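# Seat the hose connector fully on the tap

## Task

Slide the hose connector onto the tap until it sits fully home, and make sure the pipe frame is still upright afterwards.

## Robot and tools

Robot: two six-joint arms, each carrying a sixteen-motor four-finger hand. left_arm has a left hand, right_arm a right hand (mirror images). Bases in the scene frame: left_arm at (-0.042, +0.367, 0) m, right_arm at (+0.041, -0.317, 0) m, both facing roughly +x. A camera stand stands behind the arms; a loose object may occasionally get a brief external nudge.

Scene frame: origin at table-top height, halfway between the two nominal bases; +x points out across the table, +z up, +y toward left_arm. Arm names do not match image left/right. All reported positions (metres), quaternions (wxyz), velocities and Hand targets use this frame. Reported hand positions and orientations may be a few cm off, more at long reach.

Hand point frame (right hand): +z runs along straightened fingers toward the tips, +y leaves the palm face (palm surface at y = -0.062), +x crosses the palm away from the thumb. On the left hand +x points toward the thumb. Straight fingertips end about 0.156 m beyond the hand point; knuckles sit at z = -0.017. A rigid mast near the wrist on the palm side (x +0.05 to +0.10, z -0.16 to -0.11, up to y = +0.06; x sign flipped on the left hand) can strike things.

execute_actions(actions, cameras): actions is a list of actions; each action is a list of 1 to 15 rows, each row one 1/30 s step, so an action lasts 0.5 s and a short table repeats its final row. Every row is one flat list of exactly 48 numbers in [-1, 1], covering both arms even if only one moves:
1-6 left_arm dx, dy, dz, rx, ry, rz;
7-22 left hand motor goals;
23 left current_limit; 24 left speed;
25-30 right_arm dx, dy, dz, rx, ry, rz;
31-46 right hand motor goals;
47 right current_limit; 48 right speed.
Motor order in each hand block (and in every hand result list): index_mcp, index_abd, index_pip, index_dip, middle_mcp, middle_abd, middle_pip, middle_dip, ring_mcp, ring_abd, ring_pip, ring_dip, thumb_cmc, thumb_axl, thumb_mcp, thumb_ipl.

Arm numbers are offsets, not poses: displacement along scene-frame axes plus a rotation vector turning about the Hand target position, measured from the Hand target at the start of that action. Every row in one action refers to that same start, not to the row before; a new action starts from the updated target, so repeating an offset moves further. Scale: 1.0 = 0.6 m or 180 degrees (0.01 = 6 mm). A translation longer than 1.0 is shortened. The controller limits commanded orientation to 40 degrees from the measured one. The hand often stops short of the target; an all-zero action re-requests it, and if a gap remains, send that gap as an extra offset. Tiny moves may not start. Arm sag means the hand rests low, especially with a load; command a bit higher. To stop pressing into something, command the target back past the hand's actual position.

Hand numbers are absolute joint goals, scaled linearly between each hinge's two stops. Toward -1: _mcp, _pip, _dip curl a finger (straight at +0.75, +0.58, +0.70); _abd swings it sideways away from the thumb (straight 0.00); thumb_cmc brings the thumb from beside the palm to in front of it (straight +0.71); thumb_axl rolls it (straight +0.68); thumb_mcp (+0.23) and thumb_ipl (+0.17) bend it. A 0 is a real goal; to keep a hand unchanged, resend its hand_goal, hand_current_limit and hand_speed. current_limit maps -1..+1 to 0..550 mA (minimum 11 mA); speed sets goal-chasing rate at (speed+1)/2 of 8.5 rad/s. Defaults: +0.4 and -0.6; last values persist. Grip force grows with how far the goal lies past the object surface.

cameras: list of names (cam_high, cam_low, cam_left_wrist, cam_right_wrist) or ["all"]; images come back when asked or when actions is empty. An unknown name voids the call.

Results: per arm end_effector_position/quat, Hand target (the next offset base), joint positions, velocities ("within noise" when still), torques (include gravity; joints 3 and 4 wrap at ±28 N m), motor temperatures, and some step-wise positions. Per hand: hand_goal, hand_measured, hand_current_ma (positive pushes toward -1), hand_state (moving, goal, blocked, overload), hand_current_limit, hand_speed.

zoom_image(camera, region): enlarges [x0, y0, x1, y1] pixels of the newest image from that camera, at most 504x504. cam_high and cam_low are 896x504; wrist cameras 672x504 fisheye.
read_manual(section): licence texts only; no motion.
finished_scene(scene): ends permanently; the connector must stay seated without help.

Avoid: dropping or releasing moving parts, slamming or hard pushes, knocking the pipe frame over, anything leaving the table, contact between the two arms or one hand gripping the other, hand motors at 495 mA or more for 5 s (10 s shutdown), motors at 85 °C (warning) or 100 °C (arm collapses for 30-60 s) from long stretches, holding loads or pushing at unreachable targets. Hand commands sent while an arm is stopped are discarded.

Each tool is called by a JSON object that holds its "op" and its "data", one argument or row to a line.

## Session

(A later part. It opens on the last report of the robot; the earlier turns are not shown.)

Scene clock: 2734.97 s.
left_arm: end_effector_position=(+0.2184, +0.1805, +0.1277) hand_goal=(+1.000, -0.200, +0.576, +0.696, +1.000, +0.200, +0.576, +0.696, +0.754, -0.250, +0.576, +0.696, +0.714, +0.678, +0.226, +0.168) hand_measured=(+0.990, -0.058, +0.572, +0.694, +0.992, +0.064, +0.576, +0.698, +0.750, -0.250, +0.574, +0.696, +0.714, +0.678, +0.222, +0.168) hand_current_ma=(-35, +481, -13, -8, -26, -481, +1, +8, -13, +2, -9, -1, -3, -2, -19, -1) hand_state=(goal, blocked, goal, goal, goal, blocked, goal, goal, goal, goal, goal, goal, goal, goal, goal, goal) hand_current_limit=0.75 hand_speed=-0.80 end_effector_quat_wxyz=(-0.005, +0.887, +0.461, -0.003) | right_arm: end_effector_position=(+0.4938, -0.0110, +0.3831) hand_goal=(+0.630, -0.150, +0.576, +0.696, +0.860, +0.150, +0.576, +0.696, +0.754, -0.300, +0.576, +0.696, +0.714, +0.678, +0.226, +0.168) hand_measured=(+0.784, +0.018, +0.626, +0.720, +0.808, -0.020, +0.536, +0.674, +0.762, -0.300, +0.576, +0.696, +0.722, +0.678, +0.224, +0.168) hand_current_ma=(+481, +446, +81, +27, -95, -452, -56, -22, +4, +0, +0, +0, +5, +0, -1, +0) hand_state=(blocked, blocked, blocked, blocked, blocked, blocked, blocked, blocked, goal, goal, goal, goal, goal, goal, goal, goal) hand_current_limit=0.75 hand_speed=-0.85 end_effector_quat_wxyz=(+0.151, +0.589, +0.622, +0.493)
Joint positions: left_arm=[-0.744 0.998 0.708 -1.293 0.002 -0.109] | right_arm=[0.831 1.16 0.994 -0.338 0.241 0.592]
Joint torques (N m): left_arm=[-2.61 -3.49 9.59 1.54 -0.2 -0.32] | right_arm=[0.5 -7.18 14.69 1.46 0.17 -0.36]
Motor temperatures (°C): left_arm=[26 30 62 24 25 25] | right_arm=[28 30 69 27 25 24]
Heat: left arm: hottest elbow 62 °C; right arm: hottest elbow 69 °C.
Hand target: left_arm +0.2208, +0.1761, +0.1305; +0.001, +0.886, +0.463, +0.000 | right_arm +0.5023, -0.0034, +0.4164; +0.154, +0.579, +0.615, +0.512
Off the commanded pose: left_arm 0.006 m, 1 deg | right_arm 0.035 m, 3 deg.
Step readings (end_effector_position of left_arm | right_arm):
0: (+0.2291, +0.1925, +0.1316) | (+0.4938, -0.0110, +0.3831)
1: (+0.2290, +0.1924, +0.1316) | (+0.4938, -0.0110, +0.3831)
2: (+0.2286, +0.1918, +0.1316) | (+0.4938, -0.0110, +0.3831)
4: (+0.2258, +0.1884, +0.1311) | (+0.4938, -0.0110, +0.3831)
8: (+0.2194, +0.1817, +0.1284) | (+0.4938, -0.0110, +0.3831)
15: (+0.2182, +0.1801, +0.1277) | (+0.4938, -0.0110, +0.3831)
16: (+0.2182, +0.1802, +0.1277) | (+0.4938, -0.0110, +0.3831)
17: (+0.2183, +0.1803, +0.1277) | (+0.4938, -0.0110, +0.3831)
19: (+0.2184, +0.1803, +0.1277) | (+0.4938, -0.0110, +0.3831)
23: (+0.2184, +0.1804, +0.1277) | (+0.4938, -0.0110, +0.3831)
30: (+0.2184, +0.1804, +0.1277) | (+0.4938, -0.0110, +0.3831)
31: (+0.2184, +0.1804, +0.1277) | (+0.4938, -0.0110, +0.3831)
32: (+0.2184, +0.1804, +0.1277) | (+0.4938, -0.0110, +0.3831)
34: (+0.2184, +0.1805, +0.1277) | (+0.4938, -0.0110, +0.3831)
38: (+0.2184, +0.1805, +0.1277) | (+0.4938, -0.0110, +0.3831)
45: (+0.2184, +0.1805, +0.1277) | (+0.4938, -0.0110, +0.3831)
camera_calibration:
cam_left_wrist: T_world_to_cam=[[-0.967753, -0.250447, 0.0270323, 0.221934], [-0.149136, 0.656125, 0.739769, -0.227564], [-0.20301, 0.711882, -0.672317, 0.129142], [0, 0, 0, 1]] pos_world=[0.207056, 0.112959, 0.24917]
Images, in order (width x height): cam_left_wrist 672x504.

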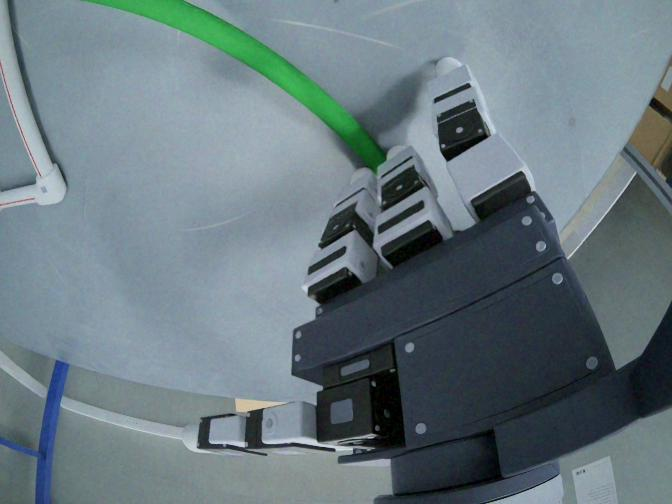

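{"op": "execute_actions", "data": {
  "actions": [
    [[0,0,-0.012,0,0,0,1.0,0.05,0.576,0.696,1.0,-0.05,0.576,0.696,0.754,-0.25,0.576,0.696,0.714,0.678,0.226,0.168,0.75,-0.6,0,0,0,0,0,0,0.63,-0.15,0.576,0.696,0.86,0.15,0.576,0.696,0.754,-0.3,0.576,0.696,0.714,0.678,0.226,0.168,0.75,-0.85]],
    [[0,0,0,0,0,0,1.0,-0.2,0.576,0.696,1.0,0.2,0.576,0.696,0.754,-0.25,0.576,0.696,0.714,0.678,0.226,0.168,0.75,-0.7,0,0,0,0,0,0,0.63,-0.15,0.576,0.696,0.86,0.15,0.576,0.696,0.754,-0.3,0.576,0.696,0.714,0.678,0.226,0.168,0.75,-0.85]],
    [[0.045,-0.03,0.002,0,0,0,1.0,-0.2,0.576,0.696,1.0,0.2,0.576,0.696,0.754,-0.25,0.576,0.696,0.714,0.678,0.226,0.168,0.75,-0.7,0,0,0,0,0,0,0.63,-0.15,0.576,0.696,0.86,0.15,0.576,0.696,0.754,-0.3,0.576,0.696,0.714,0.678,0.226,0.168,0.75,-0.85]],
    [[0.045,-0.03,0.002,0,0,0,1.0,-0.2,0.576,0.696,1.0,0.2,0.576,0.696,0.754,-0.25,0.576,0.696,0.714,0.678,0.226,0.168,0.75,-0.7,0,0,0,0,0,0,0.63,-0.15,0.576,0.696,0.86,0.15,0.576,0.696,0.754,-0.3,0.576,0.696,0.714,0.678,0.226,0.168,0.75,-0.85]]
  ],
  "cameras": ["all"]
}}

{"op": "zoom_image", "data": {
  "camera": "cam_high",
  "region": [420, 210, 465, 245]
}}

Scene clock: 2758.00 s.
left_arm: end_effector_position=(+0.2490, +0.1560, +0.1142) hand_goal=(+1.000, -0.200, +0.576, +0.696, +1.000, +0.200, +0.576, +0.696, +0.754, -0.250, +0.576, +0.696, +0.714, +0.678, +0.226, +0.168) hand_measured=(+1.000, -0.046, +0.590, +0.702, +1.000, +0.050, +0.608, +0.710, +0.872, -0.248, +0.640, +0.734, +0.714, +0.678, +0.222, +0.168) hand_current_ma=(+0, +481, +55, +21, +1, -481, +128, +50, +481, +5, +271, +153, -3, -2, -19, -1) hand_state=(goal, blocked, goal, goal, goal, blocked, blocked, goal, blocked, goal, blocked, blocked, goal, goal, goal, goal) hand_current_limit=0.75 hand_speed=-0.70 end_effector_quat_wxyz=(-0.029, +0.889, +0.457, -0.013) | right_arm: end_effector_position=(+0.4943, -0.0119, +0.3832) hand_goal=(+0.630, -0.150, +0.576, +0.696, +0.860, +0.150, +0.576, +0.696, +0.754, -0.300, +0.576, +0.696, +0.714, +0.678, +0.226, +0.168) hand_measured=(+0.748, +0.024, +0.626, +0.720, +0.808, -0.026, +0.536, +0.674, +0.762, -0.300, +0.576, +0.696, +0.722, +0.678, +0.224, +0.168) hand_current_ma=(+341, +470, +81, +27, -95, -476, -56, -22, +4, +0, +0, +0, +5, +0, -1, +0) hand_state=(blocked, blocked, blocked, blocked, blocked, blocked, blocked, blocked, goal, goal, goal, goal, goal, goal, goal, goal) hand_current_limit=0.75 hand_speed=-0.85 end_effector_quat_wxyz=(+0.152, +0.589, +0.622, +0.493)
Joint positions: left_arm=[-0.734 1.167 0.795 -1.263 0.003 -0.091] | right_arm=[0.83 1.16 0.994 -0.338 0.242 0.591]
Joint torques (N m): left_arm=[-0.91 -3.55 12.33 3.08 -0.25 -0.23] | right_arm=[1.03 -7.47 14.67 1.4 0.14 -0.37]
Motor temperatures (°C): left_arm=[26 30 59 24 25 25] | right_arm=[28 30 69 27 25 24]
Heat: left arm: hottest elbow 59 °C; right arm: hottest elbow 69 °C.
Hand target: left_arm +0.2747, +0.1400, +0.1256; +0.000, +0.887, +0.463, +0.000 | right_arm +0.5023, -0.0035, +0.4164; +0.154, +0.579, +0.615, +0.512
Off the commanded pose: left_arm 0.033 m, 4 deg | right_arm 0.035 m, 3 deg.
Step readings (end_effector_position of left_arm | right_arm):
0: (+0.2184, +0.1805, +0.1277) | (+0.4938, -0.0110, +0.3831)
1: (+0.2184, +0.1805, +0.1277) | (+0.4938, -0.0110, +0.3831)
2: (+0.2185, +0.1804, +0.1275) | (+0.4938, -0.0110, +0.3831)
4: (+0.2188, +0.1802, +0.1264) | (+0.4938, -0.0110, +0.3831)
8: (+0.2185, +0.1804, +0.1236) | (+0.4938, -0.0110, +0.3831)
15: (+0.2190, +0.1800, +0.1238) | (+0.4938, -0.0110, +0.3831)
16: (+0.2190, +0.1800, +0.1238) | (+0.4938, -0.0110, +0.3831)
17: (+0.2190, +0.1800, +0.1238) | (+0.4938, -0.0110, +0.3831)
19: (+0.2190, +0.1800, +0.1238) | (+0.4938, -0.0110, +0.3831)
23: (+0.2190, +0.1800, +0.1238) | (+0.4938, -0.0110, +0.3831)
30: (+0.2190, +0.1800, +0.1238) | (+0.4938, -0.0110, +0.3831)
31: (+0.2190, +0.1800, +0.1237) | (+0.4938, -0.0110, +0.3831)
32: (+0.2192, +0.1798, +0.1228) | (+0.4938, -0.0110, +0.3831)
34: (+0.2217, +0.1775, +0.1219) | (+0.4938, -0.0110, +0.3831)
38: (+0.2300, +0.1704, +0.1205) | (+0.4938, -0.0110, +0.3831)
45: (+0.2328, +0.1677, +0.1200) | (+0.4938, -0.0110, +0.3831)
46: (+0.2330, +0.1677, +0.1200) | (+0.4938, -0.0110, +0.3831)
47: (+0.2338, +0.1671, +0.1201) | (+0.4938, -0.0110, +0.3831)
49: (+0.2375, +0.1645, +0.1188) | (+0.4938, -0.0110, +0.3831)
53: (+0.2469, +0.1578, +0.1151) | (+0.4940, -0.0115, +0.3832)
60: (+0.2490, +0.1561, +0.1142) | (+0.4943, -0.0119, +0.3832)
camera_calibration:
cam_left_wrist: T_world_to_cam=[[-0.968232, -0.243309, 0.0576854, 0.24134], [-0.113294, 0.632507, 0.766224, -0.205275], [-0.222916, 0.735348, -0.639978, 0.141208], [0, 0, 0, 1]] pos_world=[0.241894, 0.0847207, 0.233735]
cam_right_wrist: T_world_to_cam=[[0.528438, -0.810819, 0.251646, -0.340943], [-0.764106, -0.58342, -0.27525, 0.430851], [0.369993, -0.046832, -0.927853, 0.302368], [0, 0, 0, 1]] pos_world=[0.39751, -0.0109157, 0.484942]

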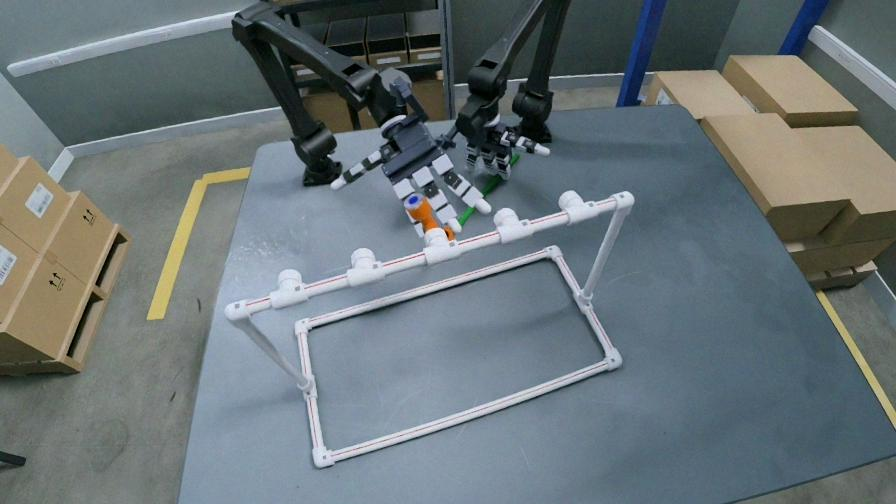

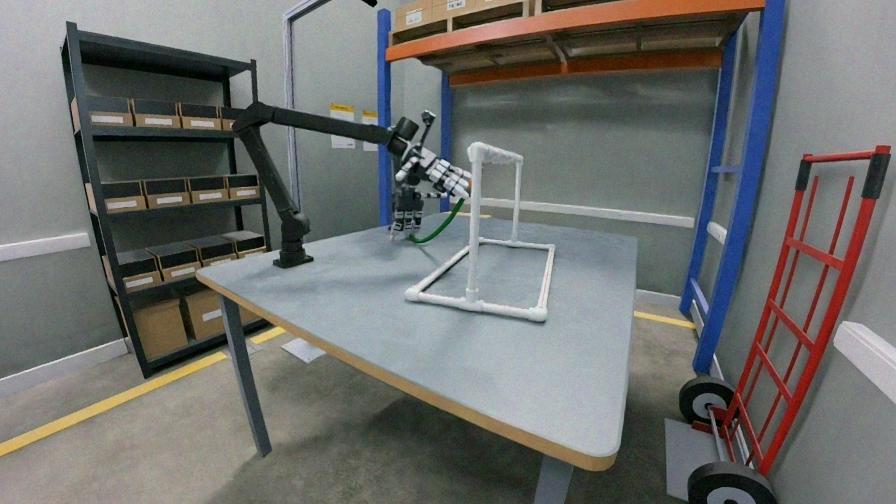

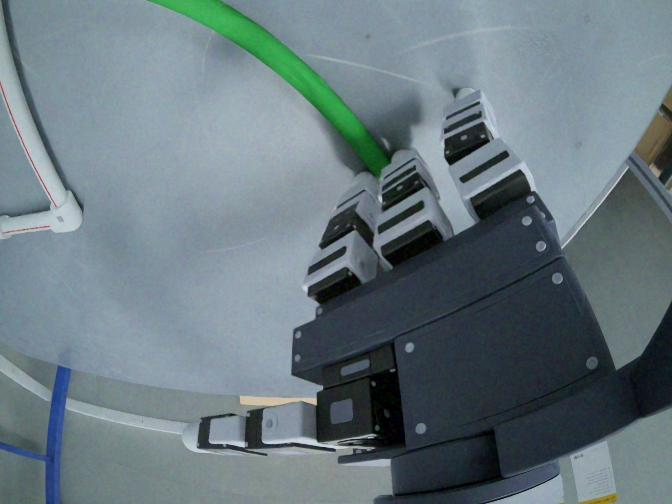

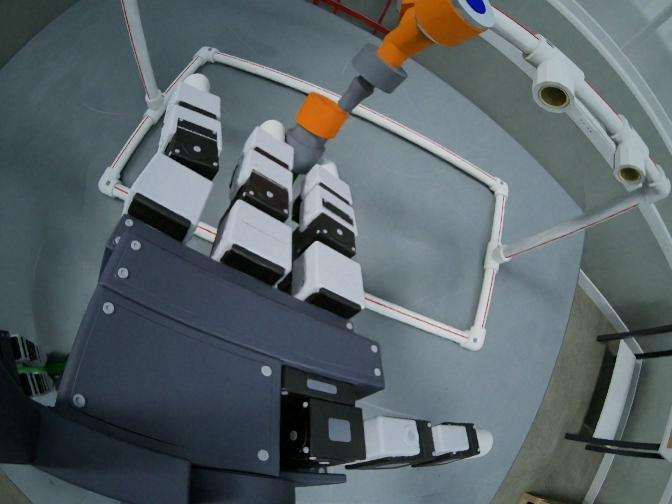

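Scaled by 11.200 from the camera's 896x504 image, which has a finer 1280x720 frame.

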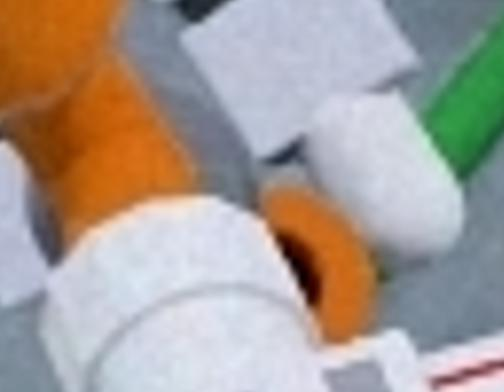

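{"op": "zoom_image", "data": {
  "camera": "cam_right_wrist",
  "region": [260, 40, 440, 190]
}}

Scaled by 2.800 from the camera's 672x504 image, which has a finer 960x720 frame.

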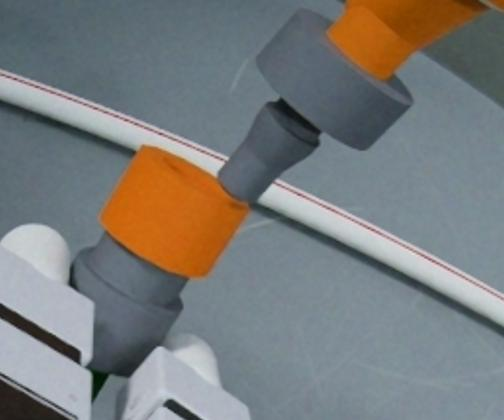

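{"op": "execute_actions", "data": {
  "actions": [
    [[0,0,0,0,0,0,1.0,-0.2,0.576,0.696,1.0,0.2,0.576,0.696,0.754,-0.25,0.576,0.696,0.714,0.678,0.226,0.168,0.75,-0.7,-0.0198,-0.0158,-0.003,0,0,0,0.63,-0.15,0.576,0.696,0.86,0.15,0.576,0.696,0.754,-0.3,0.576,0.696,0.714,0.678,0.226,0.168,0.75,-0.85]]
  ],
  "cameras": ["cam_high","cam_right_wrist"]
}}

{"op": "zoom_image", "data": {
  "camera": "cam_high",
  "region": [420, 210, 465, 245]
}}

{"op": "zoom_image", "data": {
  "camera": "cam_right_wrist",
  "region": [260, 40, 440, 190]
}}

Scene clock: 2796.20 s.
left_arm: end_effector_position=(+0.2489, +0.1560, +0.1142) hand_goal=(+1.000, -0.200, +0.576, +0.696, +1.000, +0.200, +0.576, +0.696, +0.754, -0.250, +0.576, +0.696, +0.714, +0.678, +0.226, +0.168) hand_measured=(+1.000, -0.046, +0.590, +0.702, +1.000, +0.050, +0.608, +0.710, +0.872, -0.248, +0.640, +0.734, +0.714, +0.678, +0.222, +0.168) hand_current_ma=(+0, +481, +55, +21, +1, -481, +128, +50, +481, +5, +271, +153, -3, -2, -19, -1) hand_state=(goal, blocked, goal, goal, goal, blocked, blocked, goal, blocked, goal, blocked, blocked, goal, goal, goal, goal) hand_current_limit=0.75 hand_speed=-0.70 end_effector_quat_wxyz=(-0.029, +0.889, +0.457, -0.013) | right_arm: end_effector_position=(+0.4922, -0.0144, +0.3882) hand_goal=(+0.630, -0.150, +0.576, +0.696, +0.860, +0.150, +0.576, +0.696, +0.754, -0.300, +0.576, +0.696, +0.714, +0.678, +0.226, +0.168) hand_measured=(+0.748, +0.024, +0.626, +0.720, +0.808, -0.026, +0.536, +0.674, +0.762, -0.300, +0.576, +0.696, +0.722, +0.678, +0.224, +0.168) hand_current_ma=(+341, +470, +81, +27, -95, -476, -56, -22, +4, +0, +0, +0, +5, +0, -1, +0) hand_state=(blocked, blocked, blocked, blocked, blocked, blocked, blocked, blocked, goal, goal, goal, goal, goal, goal, goal, goal) hand_current_limit=0.75 hand_speed=-0.85 end_effector_quat_wxyz=(+0.153, +0.589, +0.620, +0.496)
Joint positions: left_arm=[-0.734 1.167 0.795 -1.263 0.003 -0.09] | right_arm=[0.83 1.149 0.994 -0.341 0.245 0.591]
Joint torques (N m): left_arm=[-0.91 -3.49 12.34 3.1 -0.25 -0.23] | right_arm=[1.61 -9.17 12.19 1.33 0.16 -0.35]
Motor temperatures (°C): left_arm=[26 29 63 24 25 25] | right_arm=[28 30 70 26 25 24]
Heat: left arm: hottest elbow 63 °C; right arm: hottest elbow 70 °C.
Hand target: left_arm +0.2747, +0.1400, +0.1257; +0.000, +0.887, +0.463, +0.000 | right_arm +0.4904, -0.0131, +0.4146; +0.154, +0.579, +0.615, +0.512
Off the commanded pose: left_arm 0.032 m, 4 deg | right_arm 0.027 m, 2 deg.
Step readings (end_effector_position of left_arm | right_arm):
0: (+0.2490, +0.1560, +0.1142) | (+0.4943, -0.0119, +0.3832)
1: (+0.2490, +0.1560, +0.1142) | (+0.4943, -0.0119, +0.3832)
2: (+0.2490, +0.1560, +0.1142) | (+0.4943, -0.0119, +0.3832)
4: (+0.2490, +0.1560, +0.1142) | (+0.4943, -0.0122, +0.3834)
8: (+0.2489, +0.1560, +0.1142) | (+0.4937, -0.0130, +0.3852)
15: (+0.2489, +0.1560, +0.1142) | (+0.4922, -0.0144, +0.3882)
camera_calibration:
cam_right_wrist: T_world_to_cam=[[0.525253, -0.813053, 0.251105, -0.341394], [-0.763548, -0.580581, -0.2827, 0.431804], [0.375637, -0.0432414, -0.925758, 0.304103], [0, 0, 0, 1]] pos_world=[0.394789, -0.0137249, 0.489323]
Images, in order (width x height): cam_high 896x504, cam_right_wrist 672x504.

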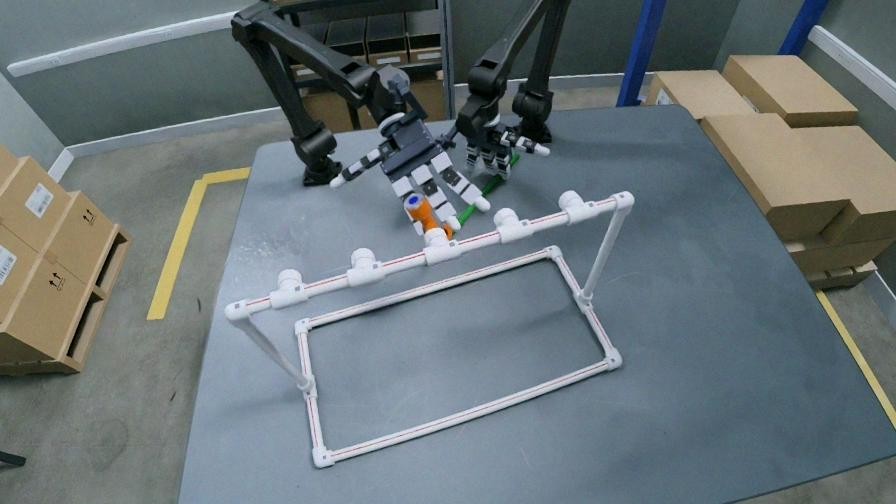

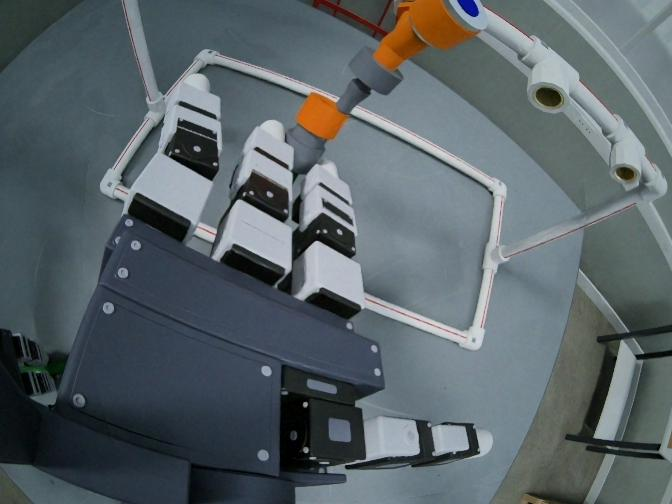

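Scaled by 11.200 from the camera's 896x504 image, which has a finer 1280x720 frame.

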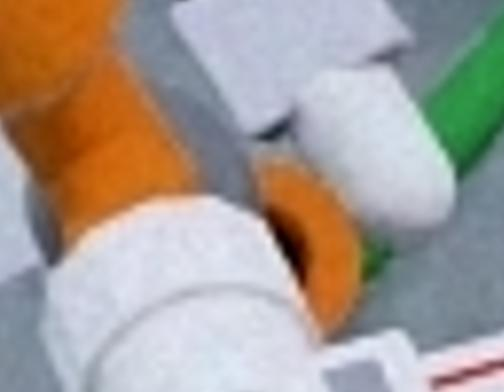

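Scaled by 2.800 from the camera's 672x504 image, which has a finer 960x720 frame.

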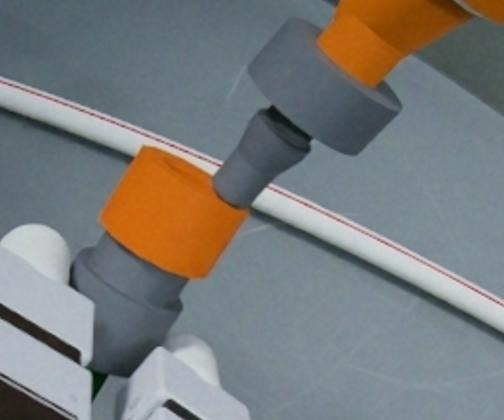

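{"op": "execute_actions", "data": {
  "actions": [
    [[0,0,0,0,0,0,1.0,-0.2,0.576,0.696,1.0,0.2,0.576,0.696,0.754,-0.25,0.576,0.696,0.714,0.678,0.226,0.168,0.75,-0.7,-0.02,-0.0133,-0.0167,0,0,0,0.63,-0.15,0.576,0.696,0.86,0.15,0.576,0.696,0.754,-0.3,0.576,0.696,0.714,0.678,0.226,0.168,0.75,-0.85]]
  ],
  "cameras": ["cam_high","cam_right_wrist"]
}}

{"op": "zoom_image", "data": {
  "camera": "cam_high",
  "region": [420, 210, 465, 245]
}}

{"op": "zoom_image", "data": {
  "camera": "cam_right_wrist",
  "region": [260, 40, 440, 190]
}}

Scene clock: 2813.47 s.
left_arm: end_effector_position=(+0.2489, +0.1559, +0.1142) hand_goal=(+1.000, -0.200, +0.576, +0.696, +1.000, +0.200, +0.576, +0.696, +0.754, -0.250, +0.576, +0.696, +0.714, +0.678, +0.226, +0.168) hand_measured=(+1.000, -0.046, +0.590, +0.702, +1.000, +0.050, +0.608, +0.710, +0.872, -0.248, +0.640, +0.734, +0.714, +0.678, +0.222, +0.168) hand_current_ma=(+0, +481, +55, +21, +1, -481, +128, +50, +481, +5, +271, +153, -3, -2, -19, -1) hand_state=(goal, blocked, goal, goal, goal, blocked, blocked, goal, blocked, goal, blocked, blocked, goal, goal, goal, goal) hand_current_limit=0.75 hand_speed=-0.70 end_effector_quat_wxyz=(-0.029, +0.889, +0.457, -0.013) | right_arm: end_effector_position=(+0.4854, -0.0225, +0.3944) hand_goal=(+0.630, -0.150, +0.576, +0.696, +0.860, +0.150, +0.576, +0.696, +0.754, -0.300, +0.576, +0.696, +0.714, +0.678, +0.226, +0.168) hand_measured=(+0.748, +0.024, +0.626, +0.720, +0.808, -0.026, +0.536, +0.674, +0.762, -0.300, +0.576, +0.696, +0.722, +0.678, +0.224, +0.168) hand_current_ma=(+341, +470, +81, +27, -95, -476, -56, -22, +4, +0, +0, +0, +5, +0, -1, +0) hand_state=(blocked, blocked, blocked, blocked, blocked, blocked, blocked, blocked, goal, goal, goal, goal, goal, goal, goal, goal) hand_current_limit=0.75 hand_speed=-0.85 end_effector_quat_wxyz=(+0.156, +0.588, +0.615, +0.502)
Joint positions: left_arm=[-0.734 1.167 0.795 -1.263 0.003 -0.089] | right_arm=[0.83 1.118 0.978 -0.341 0.251 0.591]
Joint torques (N m): left_arm=[-0.85 -3.55 12.31 3.1 -0.25 -0.25] | right_arm=[1.79 -8.88 9.52 1.94 0.19 -0.28]
Motor temperatures (°C): left_arm=[26 29 64 24 25 25] | right_arm=[28 31 68 26 25 24]
Heat: left arm: hottest elbow 64 °C; right arm: hottest elbow 68 °C.
Hand target: left_arm +0.2747, +0.1400, +0.1257; +0.000, +0.887, +0.463, +0.000 | right_arm +0.4783, -0.0209, +0.4047; +0.154, +0.579, +0.615, +0.512
Off the commanded pose: left_arm 0.032 m, 4 deg | right_arm 0.012 m, 2 deg.
Step readings (end_effector_position of left_arm | right_arm):
0: (+0.2489, +0.1560, +0.1142) | (+0.4922, -0.0144, +0.3882)
1: (+0.2489, +0.1560, +0.1142) | (+0.4922, -0.0144, +0.3882)
2: (+0.2489, +0.1560, +0.1142) | (+0.4921, -0.0146, +0.3886)
4: (+0.2489, +0.1560, +0.1142) | (+0.4913, -0.0154, +0.3898)
8: (+0.2489, +0.1560, +0.1142) | (+0.4878, -0.0190, +0.3915)
15: (+0.2489, +0.1559, +0.1142) | (+0.4854, -0.0225, +0.3944)
camera_calibration:
cam_right_wrist: T_world_to_cam=[[0.517398, -0.818083, 0.251077, -0.342261], [-0.763145, -0.573853, -0.297157, 0.429245], [0.38718, -0.0378593, -0.921226, 0.304807], [0, 0, 0, 1]] pos_world=[0.386646, -0.022135, 0.494284]
Images, in order (width x height): cam_high 896x504, cam_right_wrist 672x504.

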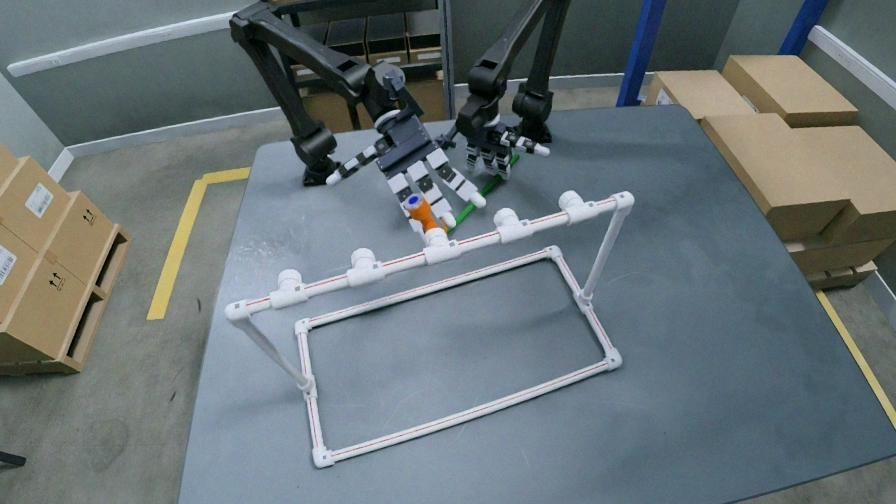

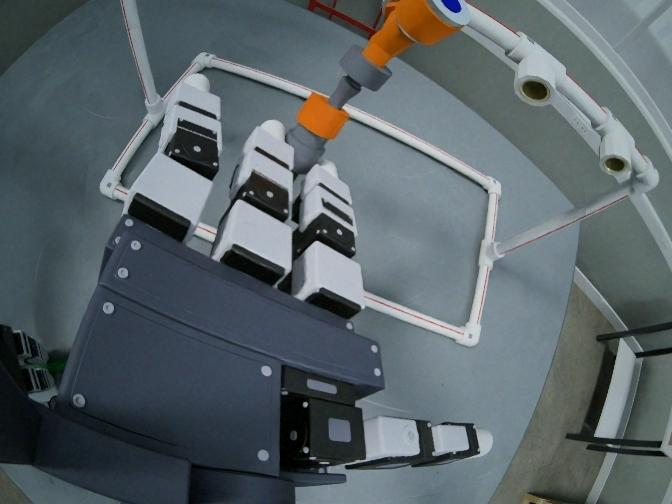

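Scaled by 11.200 from the camera's 896x504 image, which has a finer 1280x720 frame.

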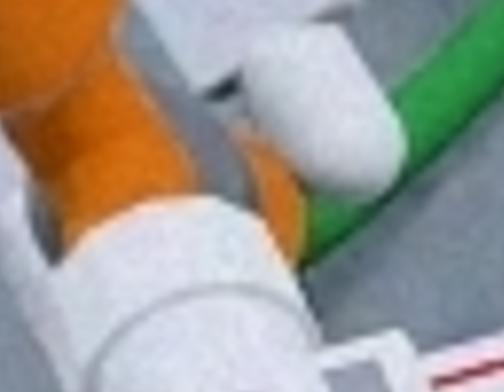

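Scaled by 2.800 from the camera's 672x504 image, which has a finer 960x720 frame.

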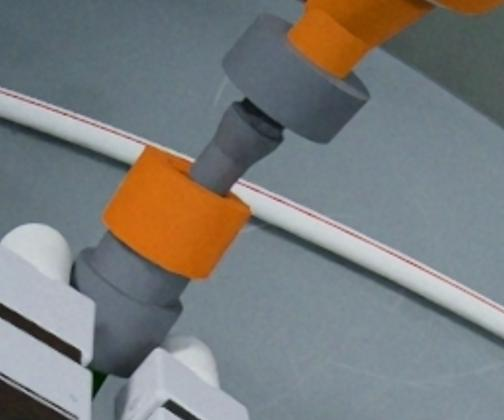

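{"op": "execute_actions", "data": {
  "actions": [
    [[0,0,0,0,0,0,1.0,-0.2,0.576,0.696,1.0,0.2,0.576,0.696,0.754,-0.25,0.576,0.696,0.714,0.678,0.226,0.168,0.75,-0.7,-0.0067,-0.0083,-0.0133,0,0,0,0.63,-0.15,0.576,0.696,0.86,0.15,0.576,0.696,0.754,-0.3,0.576,0.696,0.714,0.678,0.226,0.168,0.75,-0.85]]
  ],
  "cameras": ["cam_high","cam_right_wrist"]
}}

{"op": "zoom_image", "data": {
  "camera": "cam_high",
  "region": [420, 210, 465, 245]
}}

{"op": "zoom_image", "data": {
  "camera": "cam_right_wrist",
  "region": [260, 40, 440, 190]
}}

Scene clock: 2861.67 s.
left_arm: end_effector_position=(+0.2489, +0.1558, +0.1141) hand_goal=(+1.000, -0.200, +0.576, +0.696, +1.000, +0.200, +0.576, +0.696, +0.754, -0.250, +0.576, +0.696, +0.714, +0.678, +0.226, +0.168) hand_measured=(+1.000, -0.046, +0.590, +0.702, +1.000, +0.050, +0.608, +0.710, +0.872, -0.248, +0.640, +0.734, +0.714, +0.678, +0.222, +0.168) hand_current_ma=(+0, +481, +55, +21, +1, -481, +128, +50, +481, +5, +271, +153, -3, -2, -19, -1) hand_state=(goal, blocked, goal, goal, goal, blocked, blocked, goal, blocked, goal, blocked, blocked, goal, goal, goal, goal) hand_current_limit=0.75 hand_speed=-0.70 end_effector_quat_wxyz=(-0.029, +0.889, +0.456, -0.013) | right_arm: end_effector_position=(+0.4797, -0.0283, +0.3895) hand_goal=(+0.630, -0.150, +0.576, +0.696, +0.860, +0.150, +0.576, +0.696, +0.754, -0.300, +0.576, +0.696, +0.714, +0.678, +0.226, +0.168) hand_measured=(+0.748, +0.024, +0.626, +0.720, +0.808, -0.026, +0.536, +0.674, +0.762, -0.300, +0.576, +0.696, +0.722, +0.678, +0.224, +0.168) hand_current_ma=(+341, +470, +81, +27, -96, -476, -56, -22, +4, +0, +0, +0, +5, +0, -1, +0) hand_state=(blocked, blocked, blocked, blocked, blocked, blocked, blocked, blocked, goal, goal, goal, goal, goal, goal, goal, goal) hand_current_limit=0.75 hand_speed=-0.85 end_effector_quat_wxyz=(+0.156, +0.589, +0.616, +0.500)
Joint positions: left_arm=[-0.734 1.168 0.795 -1.263 0.003 -0.088] | right_arm=[0.83 1.097 0.952 -0.34 0.252 0.591]
Joint torques (N m): left_arm=[-0.91 -3.49 12.33 3.11 -0.25 -0.26] | right_arm=[1.73 -7.88 8.84 2.58 0.11 -0.28]
Motor temperatures (°C): left_arm=[26 29 65 24 25 25] | right_arm=[28 31 63 27 25 24]
Heat: left arm: hottest elbow 65 °C; right arm: hottest elbow 63 °C.
Hand target: left_arm +0.2747, +0.1400, +0.1255; +0.000, +0.887, +0.463, +0.000 | right_arm +0.4744, -0.0259, +0.3964; +0.154, +0.579, +0.615, +0.512
Off the commanded pose: left_arm 0.032 m, 4 deg | right_arm 0.009 m, 2 deg.
Step readings (end_effector_position of left_arm | right_arm):
0: (+0.2489, +0.1559, +0.1142) | (+0.4854, -0.0225, +0.3944)
1: (+0.2489, +0.1559, +0.1142) | (+0.4854, -0.0225, +0.3942)
2: (+0.2489, +0.1559, +0.1142) | (+0.4852, -0.0227, +0.3933)
4: (+0.2489, +0.1559, +0.1142) | (+0.4839, -0.0240, +0.3914)
8: (+0.2489, +0.1558, +0.1142) | (+0.4806, -0.0274, +0.3885)
15: (+0.2489, +0.1558, +0.1141) | (+0.4797, -0.0283, +0.3895)
camera_calibration:
cam_right_wrist: T_world_to_cam=[[0.517707, -0.817633, 0.251904, -0.343321], [-0.764011, -0.574331, -0.293991, 0.419379], [0.385053, -0.0402558, -0.922016, 0.303589], [0, 0, 0, 1]] pos_world=[0.381253, -0.0276268, 0.489692]
Images, in order (width x height): cam_high 896x504, cam_right_wrist 672x504.

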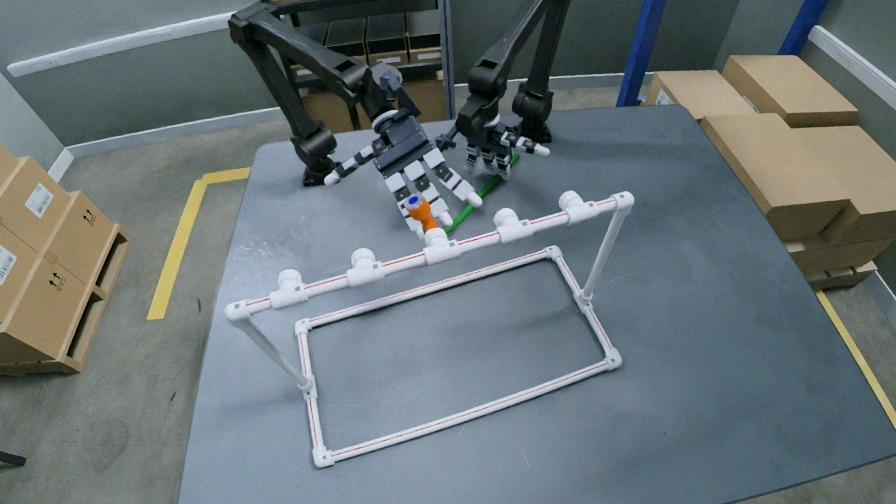

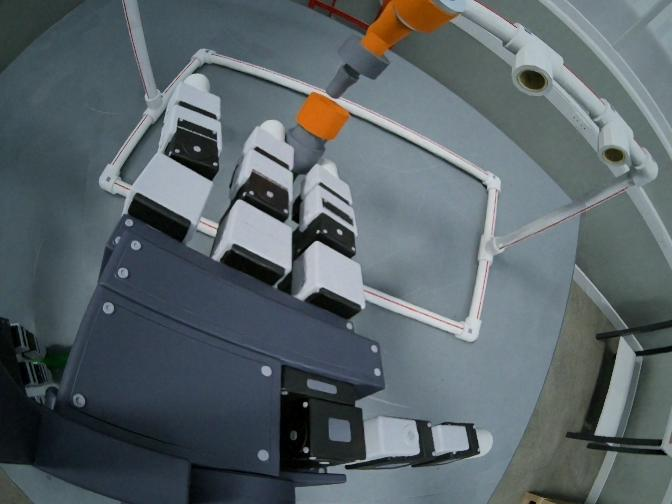

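Scaled by 11.200 from the camera's 896x504 image, which has a finer 1280x720 frame.

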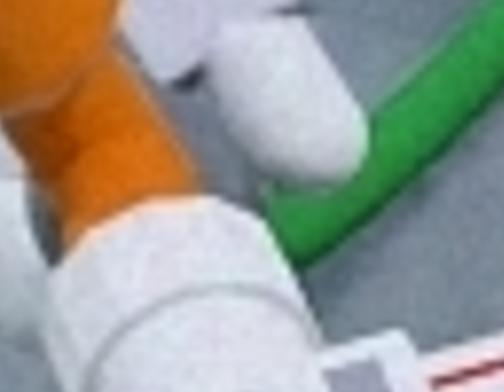

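Scaled by 2.800 from the camera's 672x504 image, which has a finer 960x720 frame.

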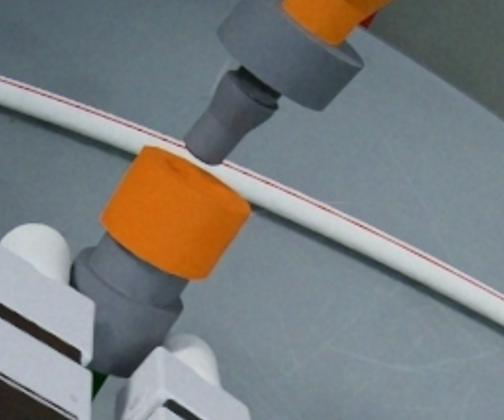

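{"op": "execute_actions", "data": {
  "actions": [
    [[0,0,0,0,0,0,1.0,-0.2,0.576,0.696,1.0,0.2,0.576,0.696,0.754,-0.25,0.576,0.696,0.714,0.678,0.226,0.168,0.75,-0.7,0.001,0.008,0.001,0,0,0,0.63,-0.15,0.576,0.696,0.86,0.15,0.576,0.696,0.754,-0.3,0.576,0.696,0.714,0.678,0.226,0.168,0.75,-0.85]]
  ],
  "cameras": ["cam_high","cam_right_wrist"]
}}

{"op": "zoom_image", "data": {
  "camera": "cam_high",
  "region": [420, 210, 465, 245]
}}

{"op": "zoom_image", "data": {
  "camera": "cam_right_wrist",
  "region": [260, 40, 440, 190]
}}

Scene clock: 2892.27 s.
left_arm: end_effector_position=(+0.2489, +0.1558, +0.1141) hand_goal=(+1.000, -0.200, +0.576, +0.696, +1.000, +0.200, +0.576, +0.696, +0.754, -0.250, +0.576, +0.696, +0.714, +0.678, +0.226, +0.168) hand_measured=(+1.000, -0.046, +0.590, +0.702, +1.000, +0.050, +0.608, +0.710, +0.872, -0.248, +0.640, +0.734, +0.714, +0.678, +0.222, +0.168) hand_current_ma=(+0, +481, +55, +21, +1, -481, +128, +50, +481, +5, +271, +153, -3, -2, -19, -1) hand_state=(goal, blocked, goal, goal, goal, blocked, blocked, goal, blocked, goal, blocked, blocked, goal, goal, goal, goal) hand_current_limit=0.75 hand_speed=-0.70 end_effector_quat_wxyz=(-0.029, +0.889, +0.456, -0.013) | right_arm: end_effector_position=(+0.4794, -0.0285, +0.3898) hand_goal=(+0.630, -0.150, +0.576, +0.696, +0.860, +0.150, +0.576, +0.696, +0.754, -0.300, +0.576, +0.696, +0.714, +0.678, +0.226, +0.168) hand_measured=(+0.748, +0.024, +0.626, +0.720, +0.808, -0.026, +0.536, +0.674, +0.762, -0.300, +0.576, +0.696, +0.722, +0.678, +0.224, +0.168) hand_current_ma=(+341, +470, +81, +27, -96, -476, -56, -22, +4, +0, +0, +0, +5, +0, -1, +0) hand_state=(blocked, blocked, blocked, blocked, blocked, blocked, blocked, blocked, goal, goal, goal, goal, goal, goal, goal, goal) hand_current_limit=0.75 hand_speed=-0.85 end_effector_quat_wxyz=(+0.158, +0.589, +0.615, +0.500)
Joint positions: left_arm=[-0.734 1.168 0.795 -1.263 0.003 -0.088] | right_arm=[0.832 1.097 0.952 -0.34 0.258 0.591]
Joint torques (N m): left_arm=[-0.91 -3.6 12.31 3.1 -0.25 -0.26] | right_arm=[1.85 -7.71 9.63 2.7 0.2 -0.25]
Motor temperatures (°C): left_arm=[26 29 65 24 25 25] | right_arm=[28 32 62 27 25 24]
Heat: left arm: hottest elbow 65 °C; right arm: hottest elbow 62 °C.
Hand target: left_arm +0.2747, +0.1400, +0.1255; +0.000, +0.887, +0.463, +0.000 | right_arm +0.4750, -0.0212, +0.3970; +0.154, +0.580, +0.615, +0.512
Off the commanded pose: left_arm 0.032 m, 4 deg | right_arm 0.011 m, 2 deg.
Step readings (end_effector_position of left_arm | right_arm):
0: (+0.2489, +0.1558, +0.1141) | (+0.4797, -0.0283, +0.3895)
1: (+0.2489, +0.1558, +0.1141) | (+0.4797, -0.0283, +0.3895)
2: (+0.2489, +0.1558, +0.1141) | (+0.4797, -0.0284, +0.3896)
4: (+0.2489, +0.1558, +0.1141) | (+0.4798, -0.0288, +0.3897)
8: (+0.2489, +0.1558, +0.1141) | (+0.4797, -0.0288, +0.3898)
15: (+0.2489, +0.1558, +0.1141) | (+0.4794, -0.0285, +0.3898)
camera_calibration:
cam_right_wrist: T_world_to_cam=[[0.514605, -0.818799, 0.254462, -0.342929], [-0.765282, -0.572449, -0.294357, 0.419914], [0.386686, -0.0432578, -0.921197, 0.302781], [0, 0, 0, 1]] pos_world=[0.380744, -0.0273129, 0.489788]
Images, in order (width x height): cam_high 896x504, cam_right_wrist 672x504.

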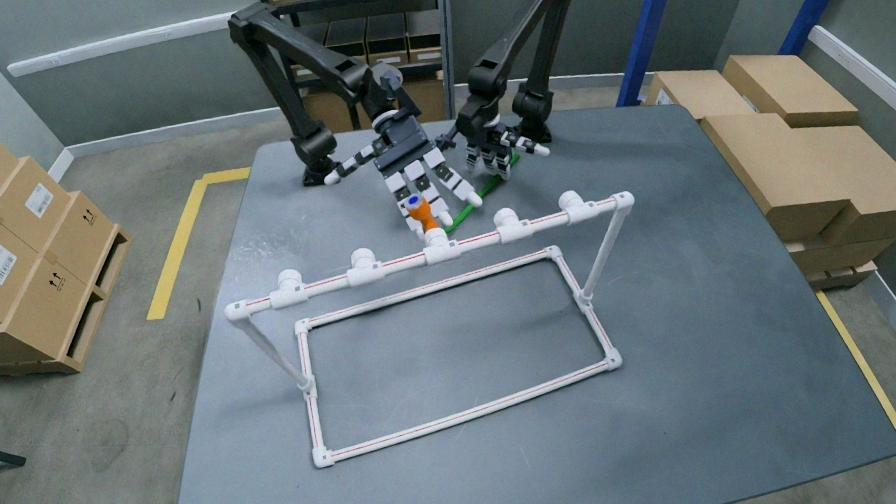

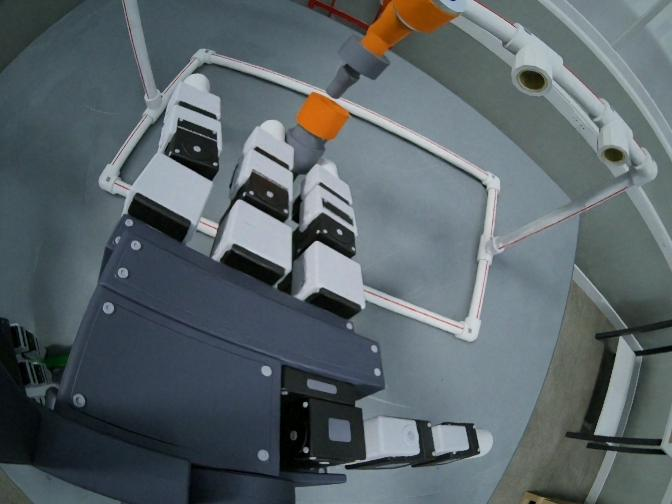

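Scaled by 11.200 from the camera's 896x504 image, which has a finer 1280x720 frame.

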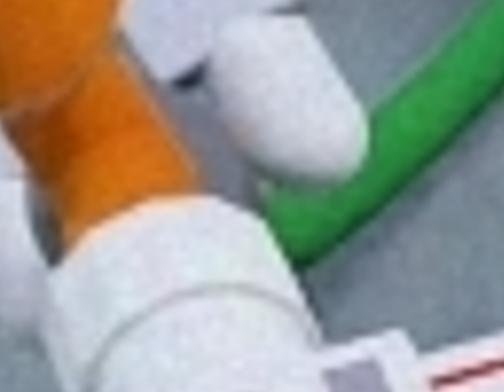

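Scaled by 2.800 from the camera's 672x504 image, which has a finer 960x720 frame.

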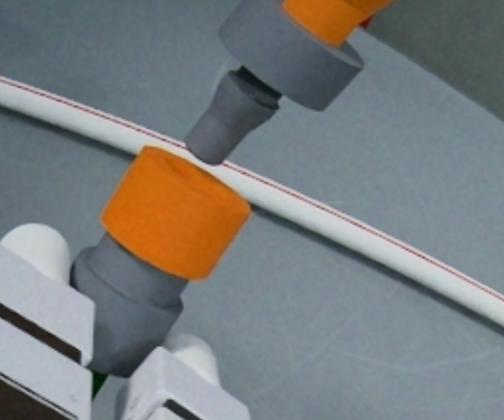

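{"op": "execute_actions", "data": {
  "actions": [
    [[0,0,0,0,0,0,1.0,-0.2,0.576,0.696,1.0,0.2,0.576,0.696,0.754,-0.25,0.576,0.696,0.714,0.678,0.226,0.168,0.75,-0.7,0.006,0.004,0.006,0,0,0,0.63,-0.15,0.576,0.696,0.86,0.15,0.576,0.696,0.754,-0.3,0.576,0.696,0.714,0.678,0.226,0.168,0.75,-0.85]]
  ],
  "cameras": ["cam_high","cam_right_wrist"]
}}

{"op": "zoom_image", "data": {
  "camera": "cam_high",
  "region": [420, 210, 465, 245]
}}

{"op": "zoom_image", "data": {
  "camera": "cam_right_wrist",
  "region": [260, 40, 440, 190]
}}

Scene clock: 2908.07 s.
left_arm: end_effector_position=(+0.2489, +0.1558, +0.1141) hand_goal=(+1.000, -0.200, +0.576, +0.696, +1.000, +0.200, +0.576, +0.696, +0.754, -0.250, +0.576, +0.696, +0.714, +0.678, +0.226, +0.168) hand_measured=(+1.000, -0.046, +0.590, +0.702, +1.000, +0.050, +0.608, +0.710, +0.872, -0.248, +0.640, +0.734, +0.714, +0.678, +0.222, +0.168) hand_current_ma=(+0, +481, +55, +21, +1, -481, +128, +50, +481, +5, +271, +153, -3, -2, -19, -1) hand_state=(goal, blocked, goal, goal, goal, blocked, blocked, goal, blocked, goal, blocked, blocked, goal, goal, goal, goal) hand_current_limit=0.75 hand_speed=-0.70 end_effector_quat_wxyz=(-0.029, +0.889, +0.456, -0.013) | right_arm: end_effector_position=(+0.4794, -0.0285, +0.3898) hand_goal=(+0.630, -0.150, +0.576, +0.696, +0.860, +0.150, +0.576, +0.696, +0.754, -0.300, +0.576, +0.696, +0.714, +0.678, +0.226, +0.168) hand_measured=(+0.748, +0.024, +0.626, +0.720, +0.808, -0.026, +0.536, +0.674, +0.762, -0.300, +0.576, +0.696, +0.722, +0.678, +0.224, +0.168) hand_current_ma=(+341, +470, +81, +27, -96, -476, -56, -22, +4, +0, +0, +0, +5, +0, -1, +0) hand_state=(blocked, blocked, blocked, blocked, blocked, blocked, blocked, blocked, goal, goal, goal, goal, goal, goal, goal, goal) hand_current_limit=0.75 hand_speed=-0.85 end_effector_quat_wxyz=(+0.158, +0.589, +0.615, +0.500)
Joint positions: left_arm=[-0.734 1.168 0.795 -1.263 0.003 -0.088] | right_arm=[0.832 1.097 0.952 -0.34 0.258 0.591]
Joint torques (N m): left_arm=[-0.79 -3.49 12.33 3.08 -0.24 -0.25] | right_arm=[1.79 -7.12 11.02 2.36 0.1 -0.27]
Motor temperatures (°C): left_arm=[26 29 65 24 25 25] | right_arm=[28 31 62 27 25 24]
Heat: left arm: hottest elbow 65 °C; right arm: hottest elbow 62 °C.
Hand target: left_arm +0.2747, +0.1400, +0.1255; +0.000, +0.887, +0.463, +0.000 | right_arm +0.4786, -0.0188, +0.4006; +0.154, +0.580, +0.615, +0.512
Off the commanded pose: left_arm 0.032 m, 4 deg | right_arm 0.015 m, 2 deg.
Step readings (end_effector_position of left_arm | right_arm):
0: (+0.2489, +0.1558, +0.1141) | (+0.4794, -0.0285, +0.3898)
1: (+0.2489, +0.1558, +0.1141) | (+0.4794, -0.0285, +0.3898)
2: (+0.2489, +0.1558, +0.1141) | (+0.4794, -0.0285, +0.3898)
4: (+0.2489, +0.1558, +0.1141) | (+0.4794, -0.0285, +0.3898)
8: (+0.2489, +0.1558, +0.1141) | (+0.4794, -0.0285, +0.3898)
15: (+0.2489, +0.1558, +0.1141) | (+0.4794, -0.0285, +0.3898)
camera_calibration:
cam_right_wrist: T_world_to_cam=[[0.514605, -0.818799, 0.254462, -0.342929], [-0.765282, -0.572449, -0.294357, 0.419914], [0.386686, -0.0432578, -0.921197, 0.302781], [0, 0, 0, 1]] pos_world=[0.380744, -0.0273129, 0.489788]
Images, in order (width x height): cam_high 896x504, cam_right_wrist 672x504.

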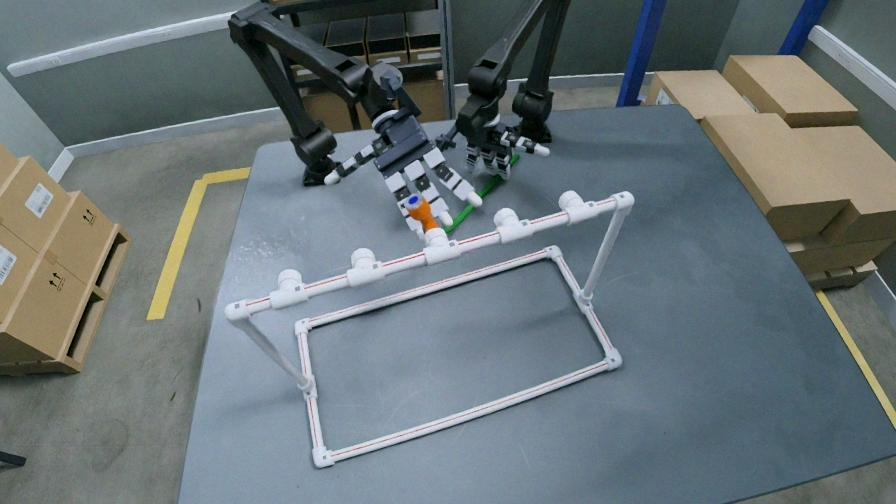

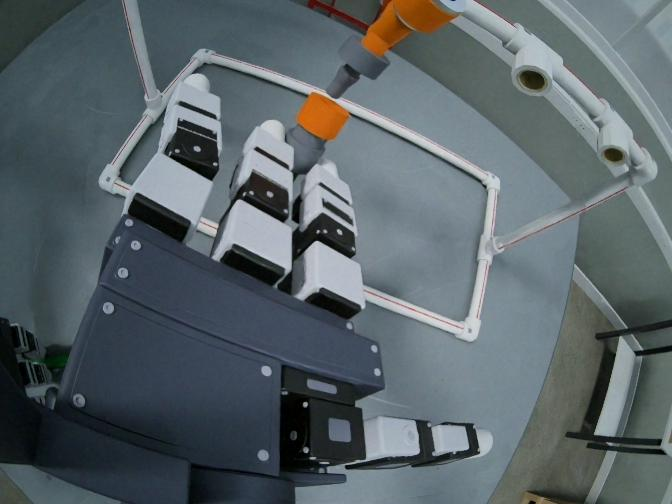

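Scaled by 11.200 from the camera's 896x504 image, which has a finer 1280x720 frame.

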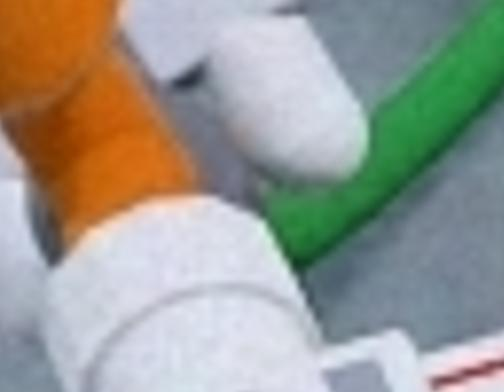

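Scaled by 2.800 from the camera's 672x504 image, which has a finer 960x720 frame.

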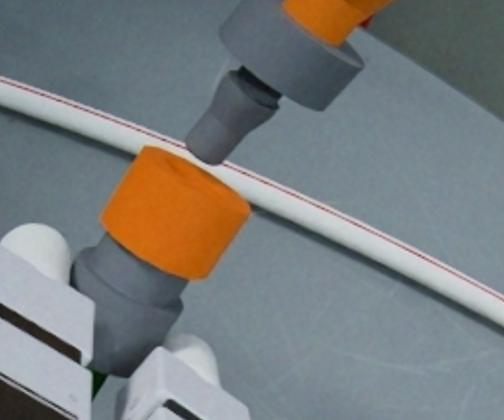

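{"op": "execute_actions", "data": {
  "actions": [
    [[0,0,0,0,0,0,1.0,-0.2,0.576,0.696,1.0,0.2,0.576,0.696,0.754,-0.25,0.576,0.696,0.714,0.678,0.226,0.168,0.75,-0.7,0.013,0.002,0.027,0,0,0,0.63,-0.15,0.576,0.696,0.86,0.15,0.576,0.696,0.754,-0.3,0.576,0.696,0.714,0.678,0.226,0.168,0.75,-0.85]]
  ],
  "cameras": []
}}

Scene clock: 2925.13 s.
left_arm: end_effector_position=(+0.2489, +0.1558, +0.1141) hand_goal=(+1.000, -0.200, +0.576, +0.696, +1.000, +0.200, +0.576, +0.696, +0.754, -0.250, +0.576, +0.696, +0.714, +0.678, +0.226, +0.168) hand_measured=(+1.000, -0.046, +0.590, +0.702, +1.000, +0.050, +0.608, +0.710, +0.872, -0.248, +0.640, +0.734, +0.714, +0.678, +0.222, +0.168) hand_current_ma=(+0, +481, +55, +21, +1, -481, +128, +50, +481, +5, +271, +153, -3, -2, -19, -1) hand_state=(goal, blocked, goal, goal, goal, blocked, blocked, goal, blocked, goal, blocked, blocked, goal, goal, goal, goal) hand_current_limit=0.75 hand_speed=-0.70 end_effector_quat_wxyz=(-0.029, +0.889, +0.456, -0.013) | right_arm: end_effector_position=(+0.4789, -0.0274, +0.3875) hand_goal=(+0.630, -0.150, +0.576, +0.696, +0.860, +0.150, +0.576, +0.696, +0.754, -0.300, +0.576, +0.696, +0.714, +0.678, +0.226, +0.168) hand_measured=(+0.746, +0.024, +0.626, +0.720, +0.808, -0.026, +0.536, +0.674, +0.762, -0.300, +0.576, +0.696, +0.722, +0.678, +0.224, +0.168) hand_current_ma=(+333, +471, +81, +27, -96, -476, -56, -22, +4, +0, +0, +0, +5, +0, -1, +0) hand_state=(blocked, blocked, blocked, blocked, blocked, blocked, blocked, blocked, goal, goal, goal, goal, goal, goal, goal, goal) hand_current_limit=0.75 hand_speed=-0.85 end_effector_quat_wxyz=(+0.155, +0.589, +0.618, +0.497)
Joint positions: left_arm=[-0.734 1.168 0.795 -1.263 0.003 -0.087] | right_arm=[0.832 1.097 0.952 -0.348 0.25 0.591]
Joint torques (N m): left_arm=[-0.85 -3.49 12.33 3.08 -0.25 -0.26] | right_arm=[0.85 -6.18 14.78 1.22 -0.04 -0.35]
Motor temperatures (°C): left_arm=[26 29 65 24 25 25] | right_arm=[28 31 63 27 25 24]
Heat: left arm: hottest elbow 65 °C; right arm: hottest elbow 63 °C.
Hand target: left_arm +0.2747, +0.1400, +0.1255; +0.000, +0.887, +0.463, +0.000 | right_arm +0.4864, -0.0176, +0.4169; +0.154, +0.579, +0.615, +0.512
Off the commanded pose: left_arm 0.032 m, 4 deg | right_arm 0.032 m, 2 deg.
Step readings (end_effector_position of left_arm | right_arm):
0: (+0.2489, +0.1558, +0.1141) | (+0.4794, -0.0285, +0.3898)
1: (+0.2489, +0.1558, +0.1141) | (+0.4794, -0.0285, +0.3898)
2: (+0.2489, +0.1558, +0.1141) | (+0.4794, -0.0283, +0.3898)
4: (+0.2489, +0.1558, +0.1141) | (+0.4792, -0.0278, +0.3896)
8: (+0.2489, +0.1558, +0.1141) | (+0.4790, -0.0275, +0.3887)
15: (+0.2489, +0.1558, +0.1141) | (+0.4789, -0.0274, +0.3876)
No camera images: "cameras" was empty.


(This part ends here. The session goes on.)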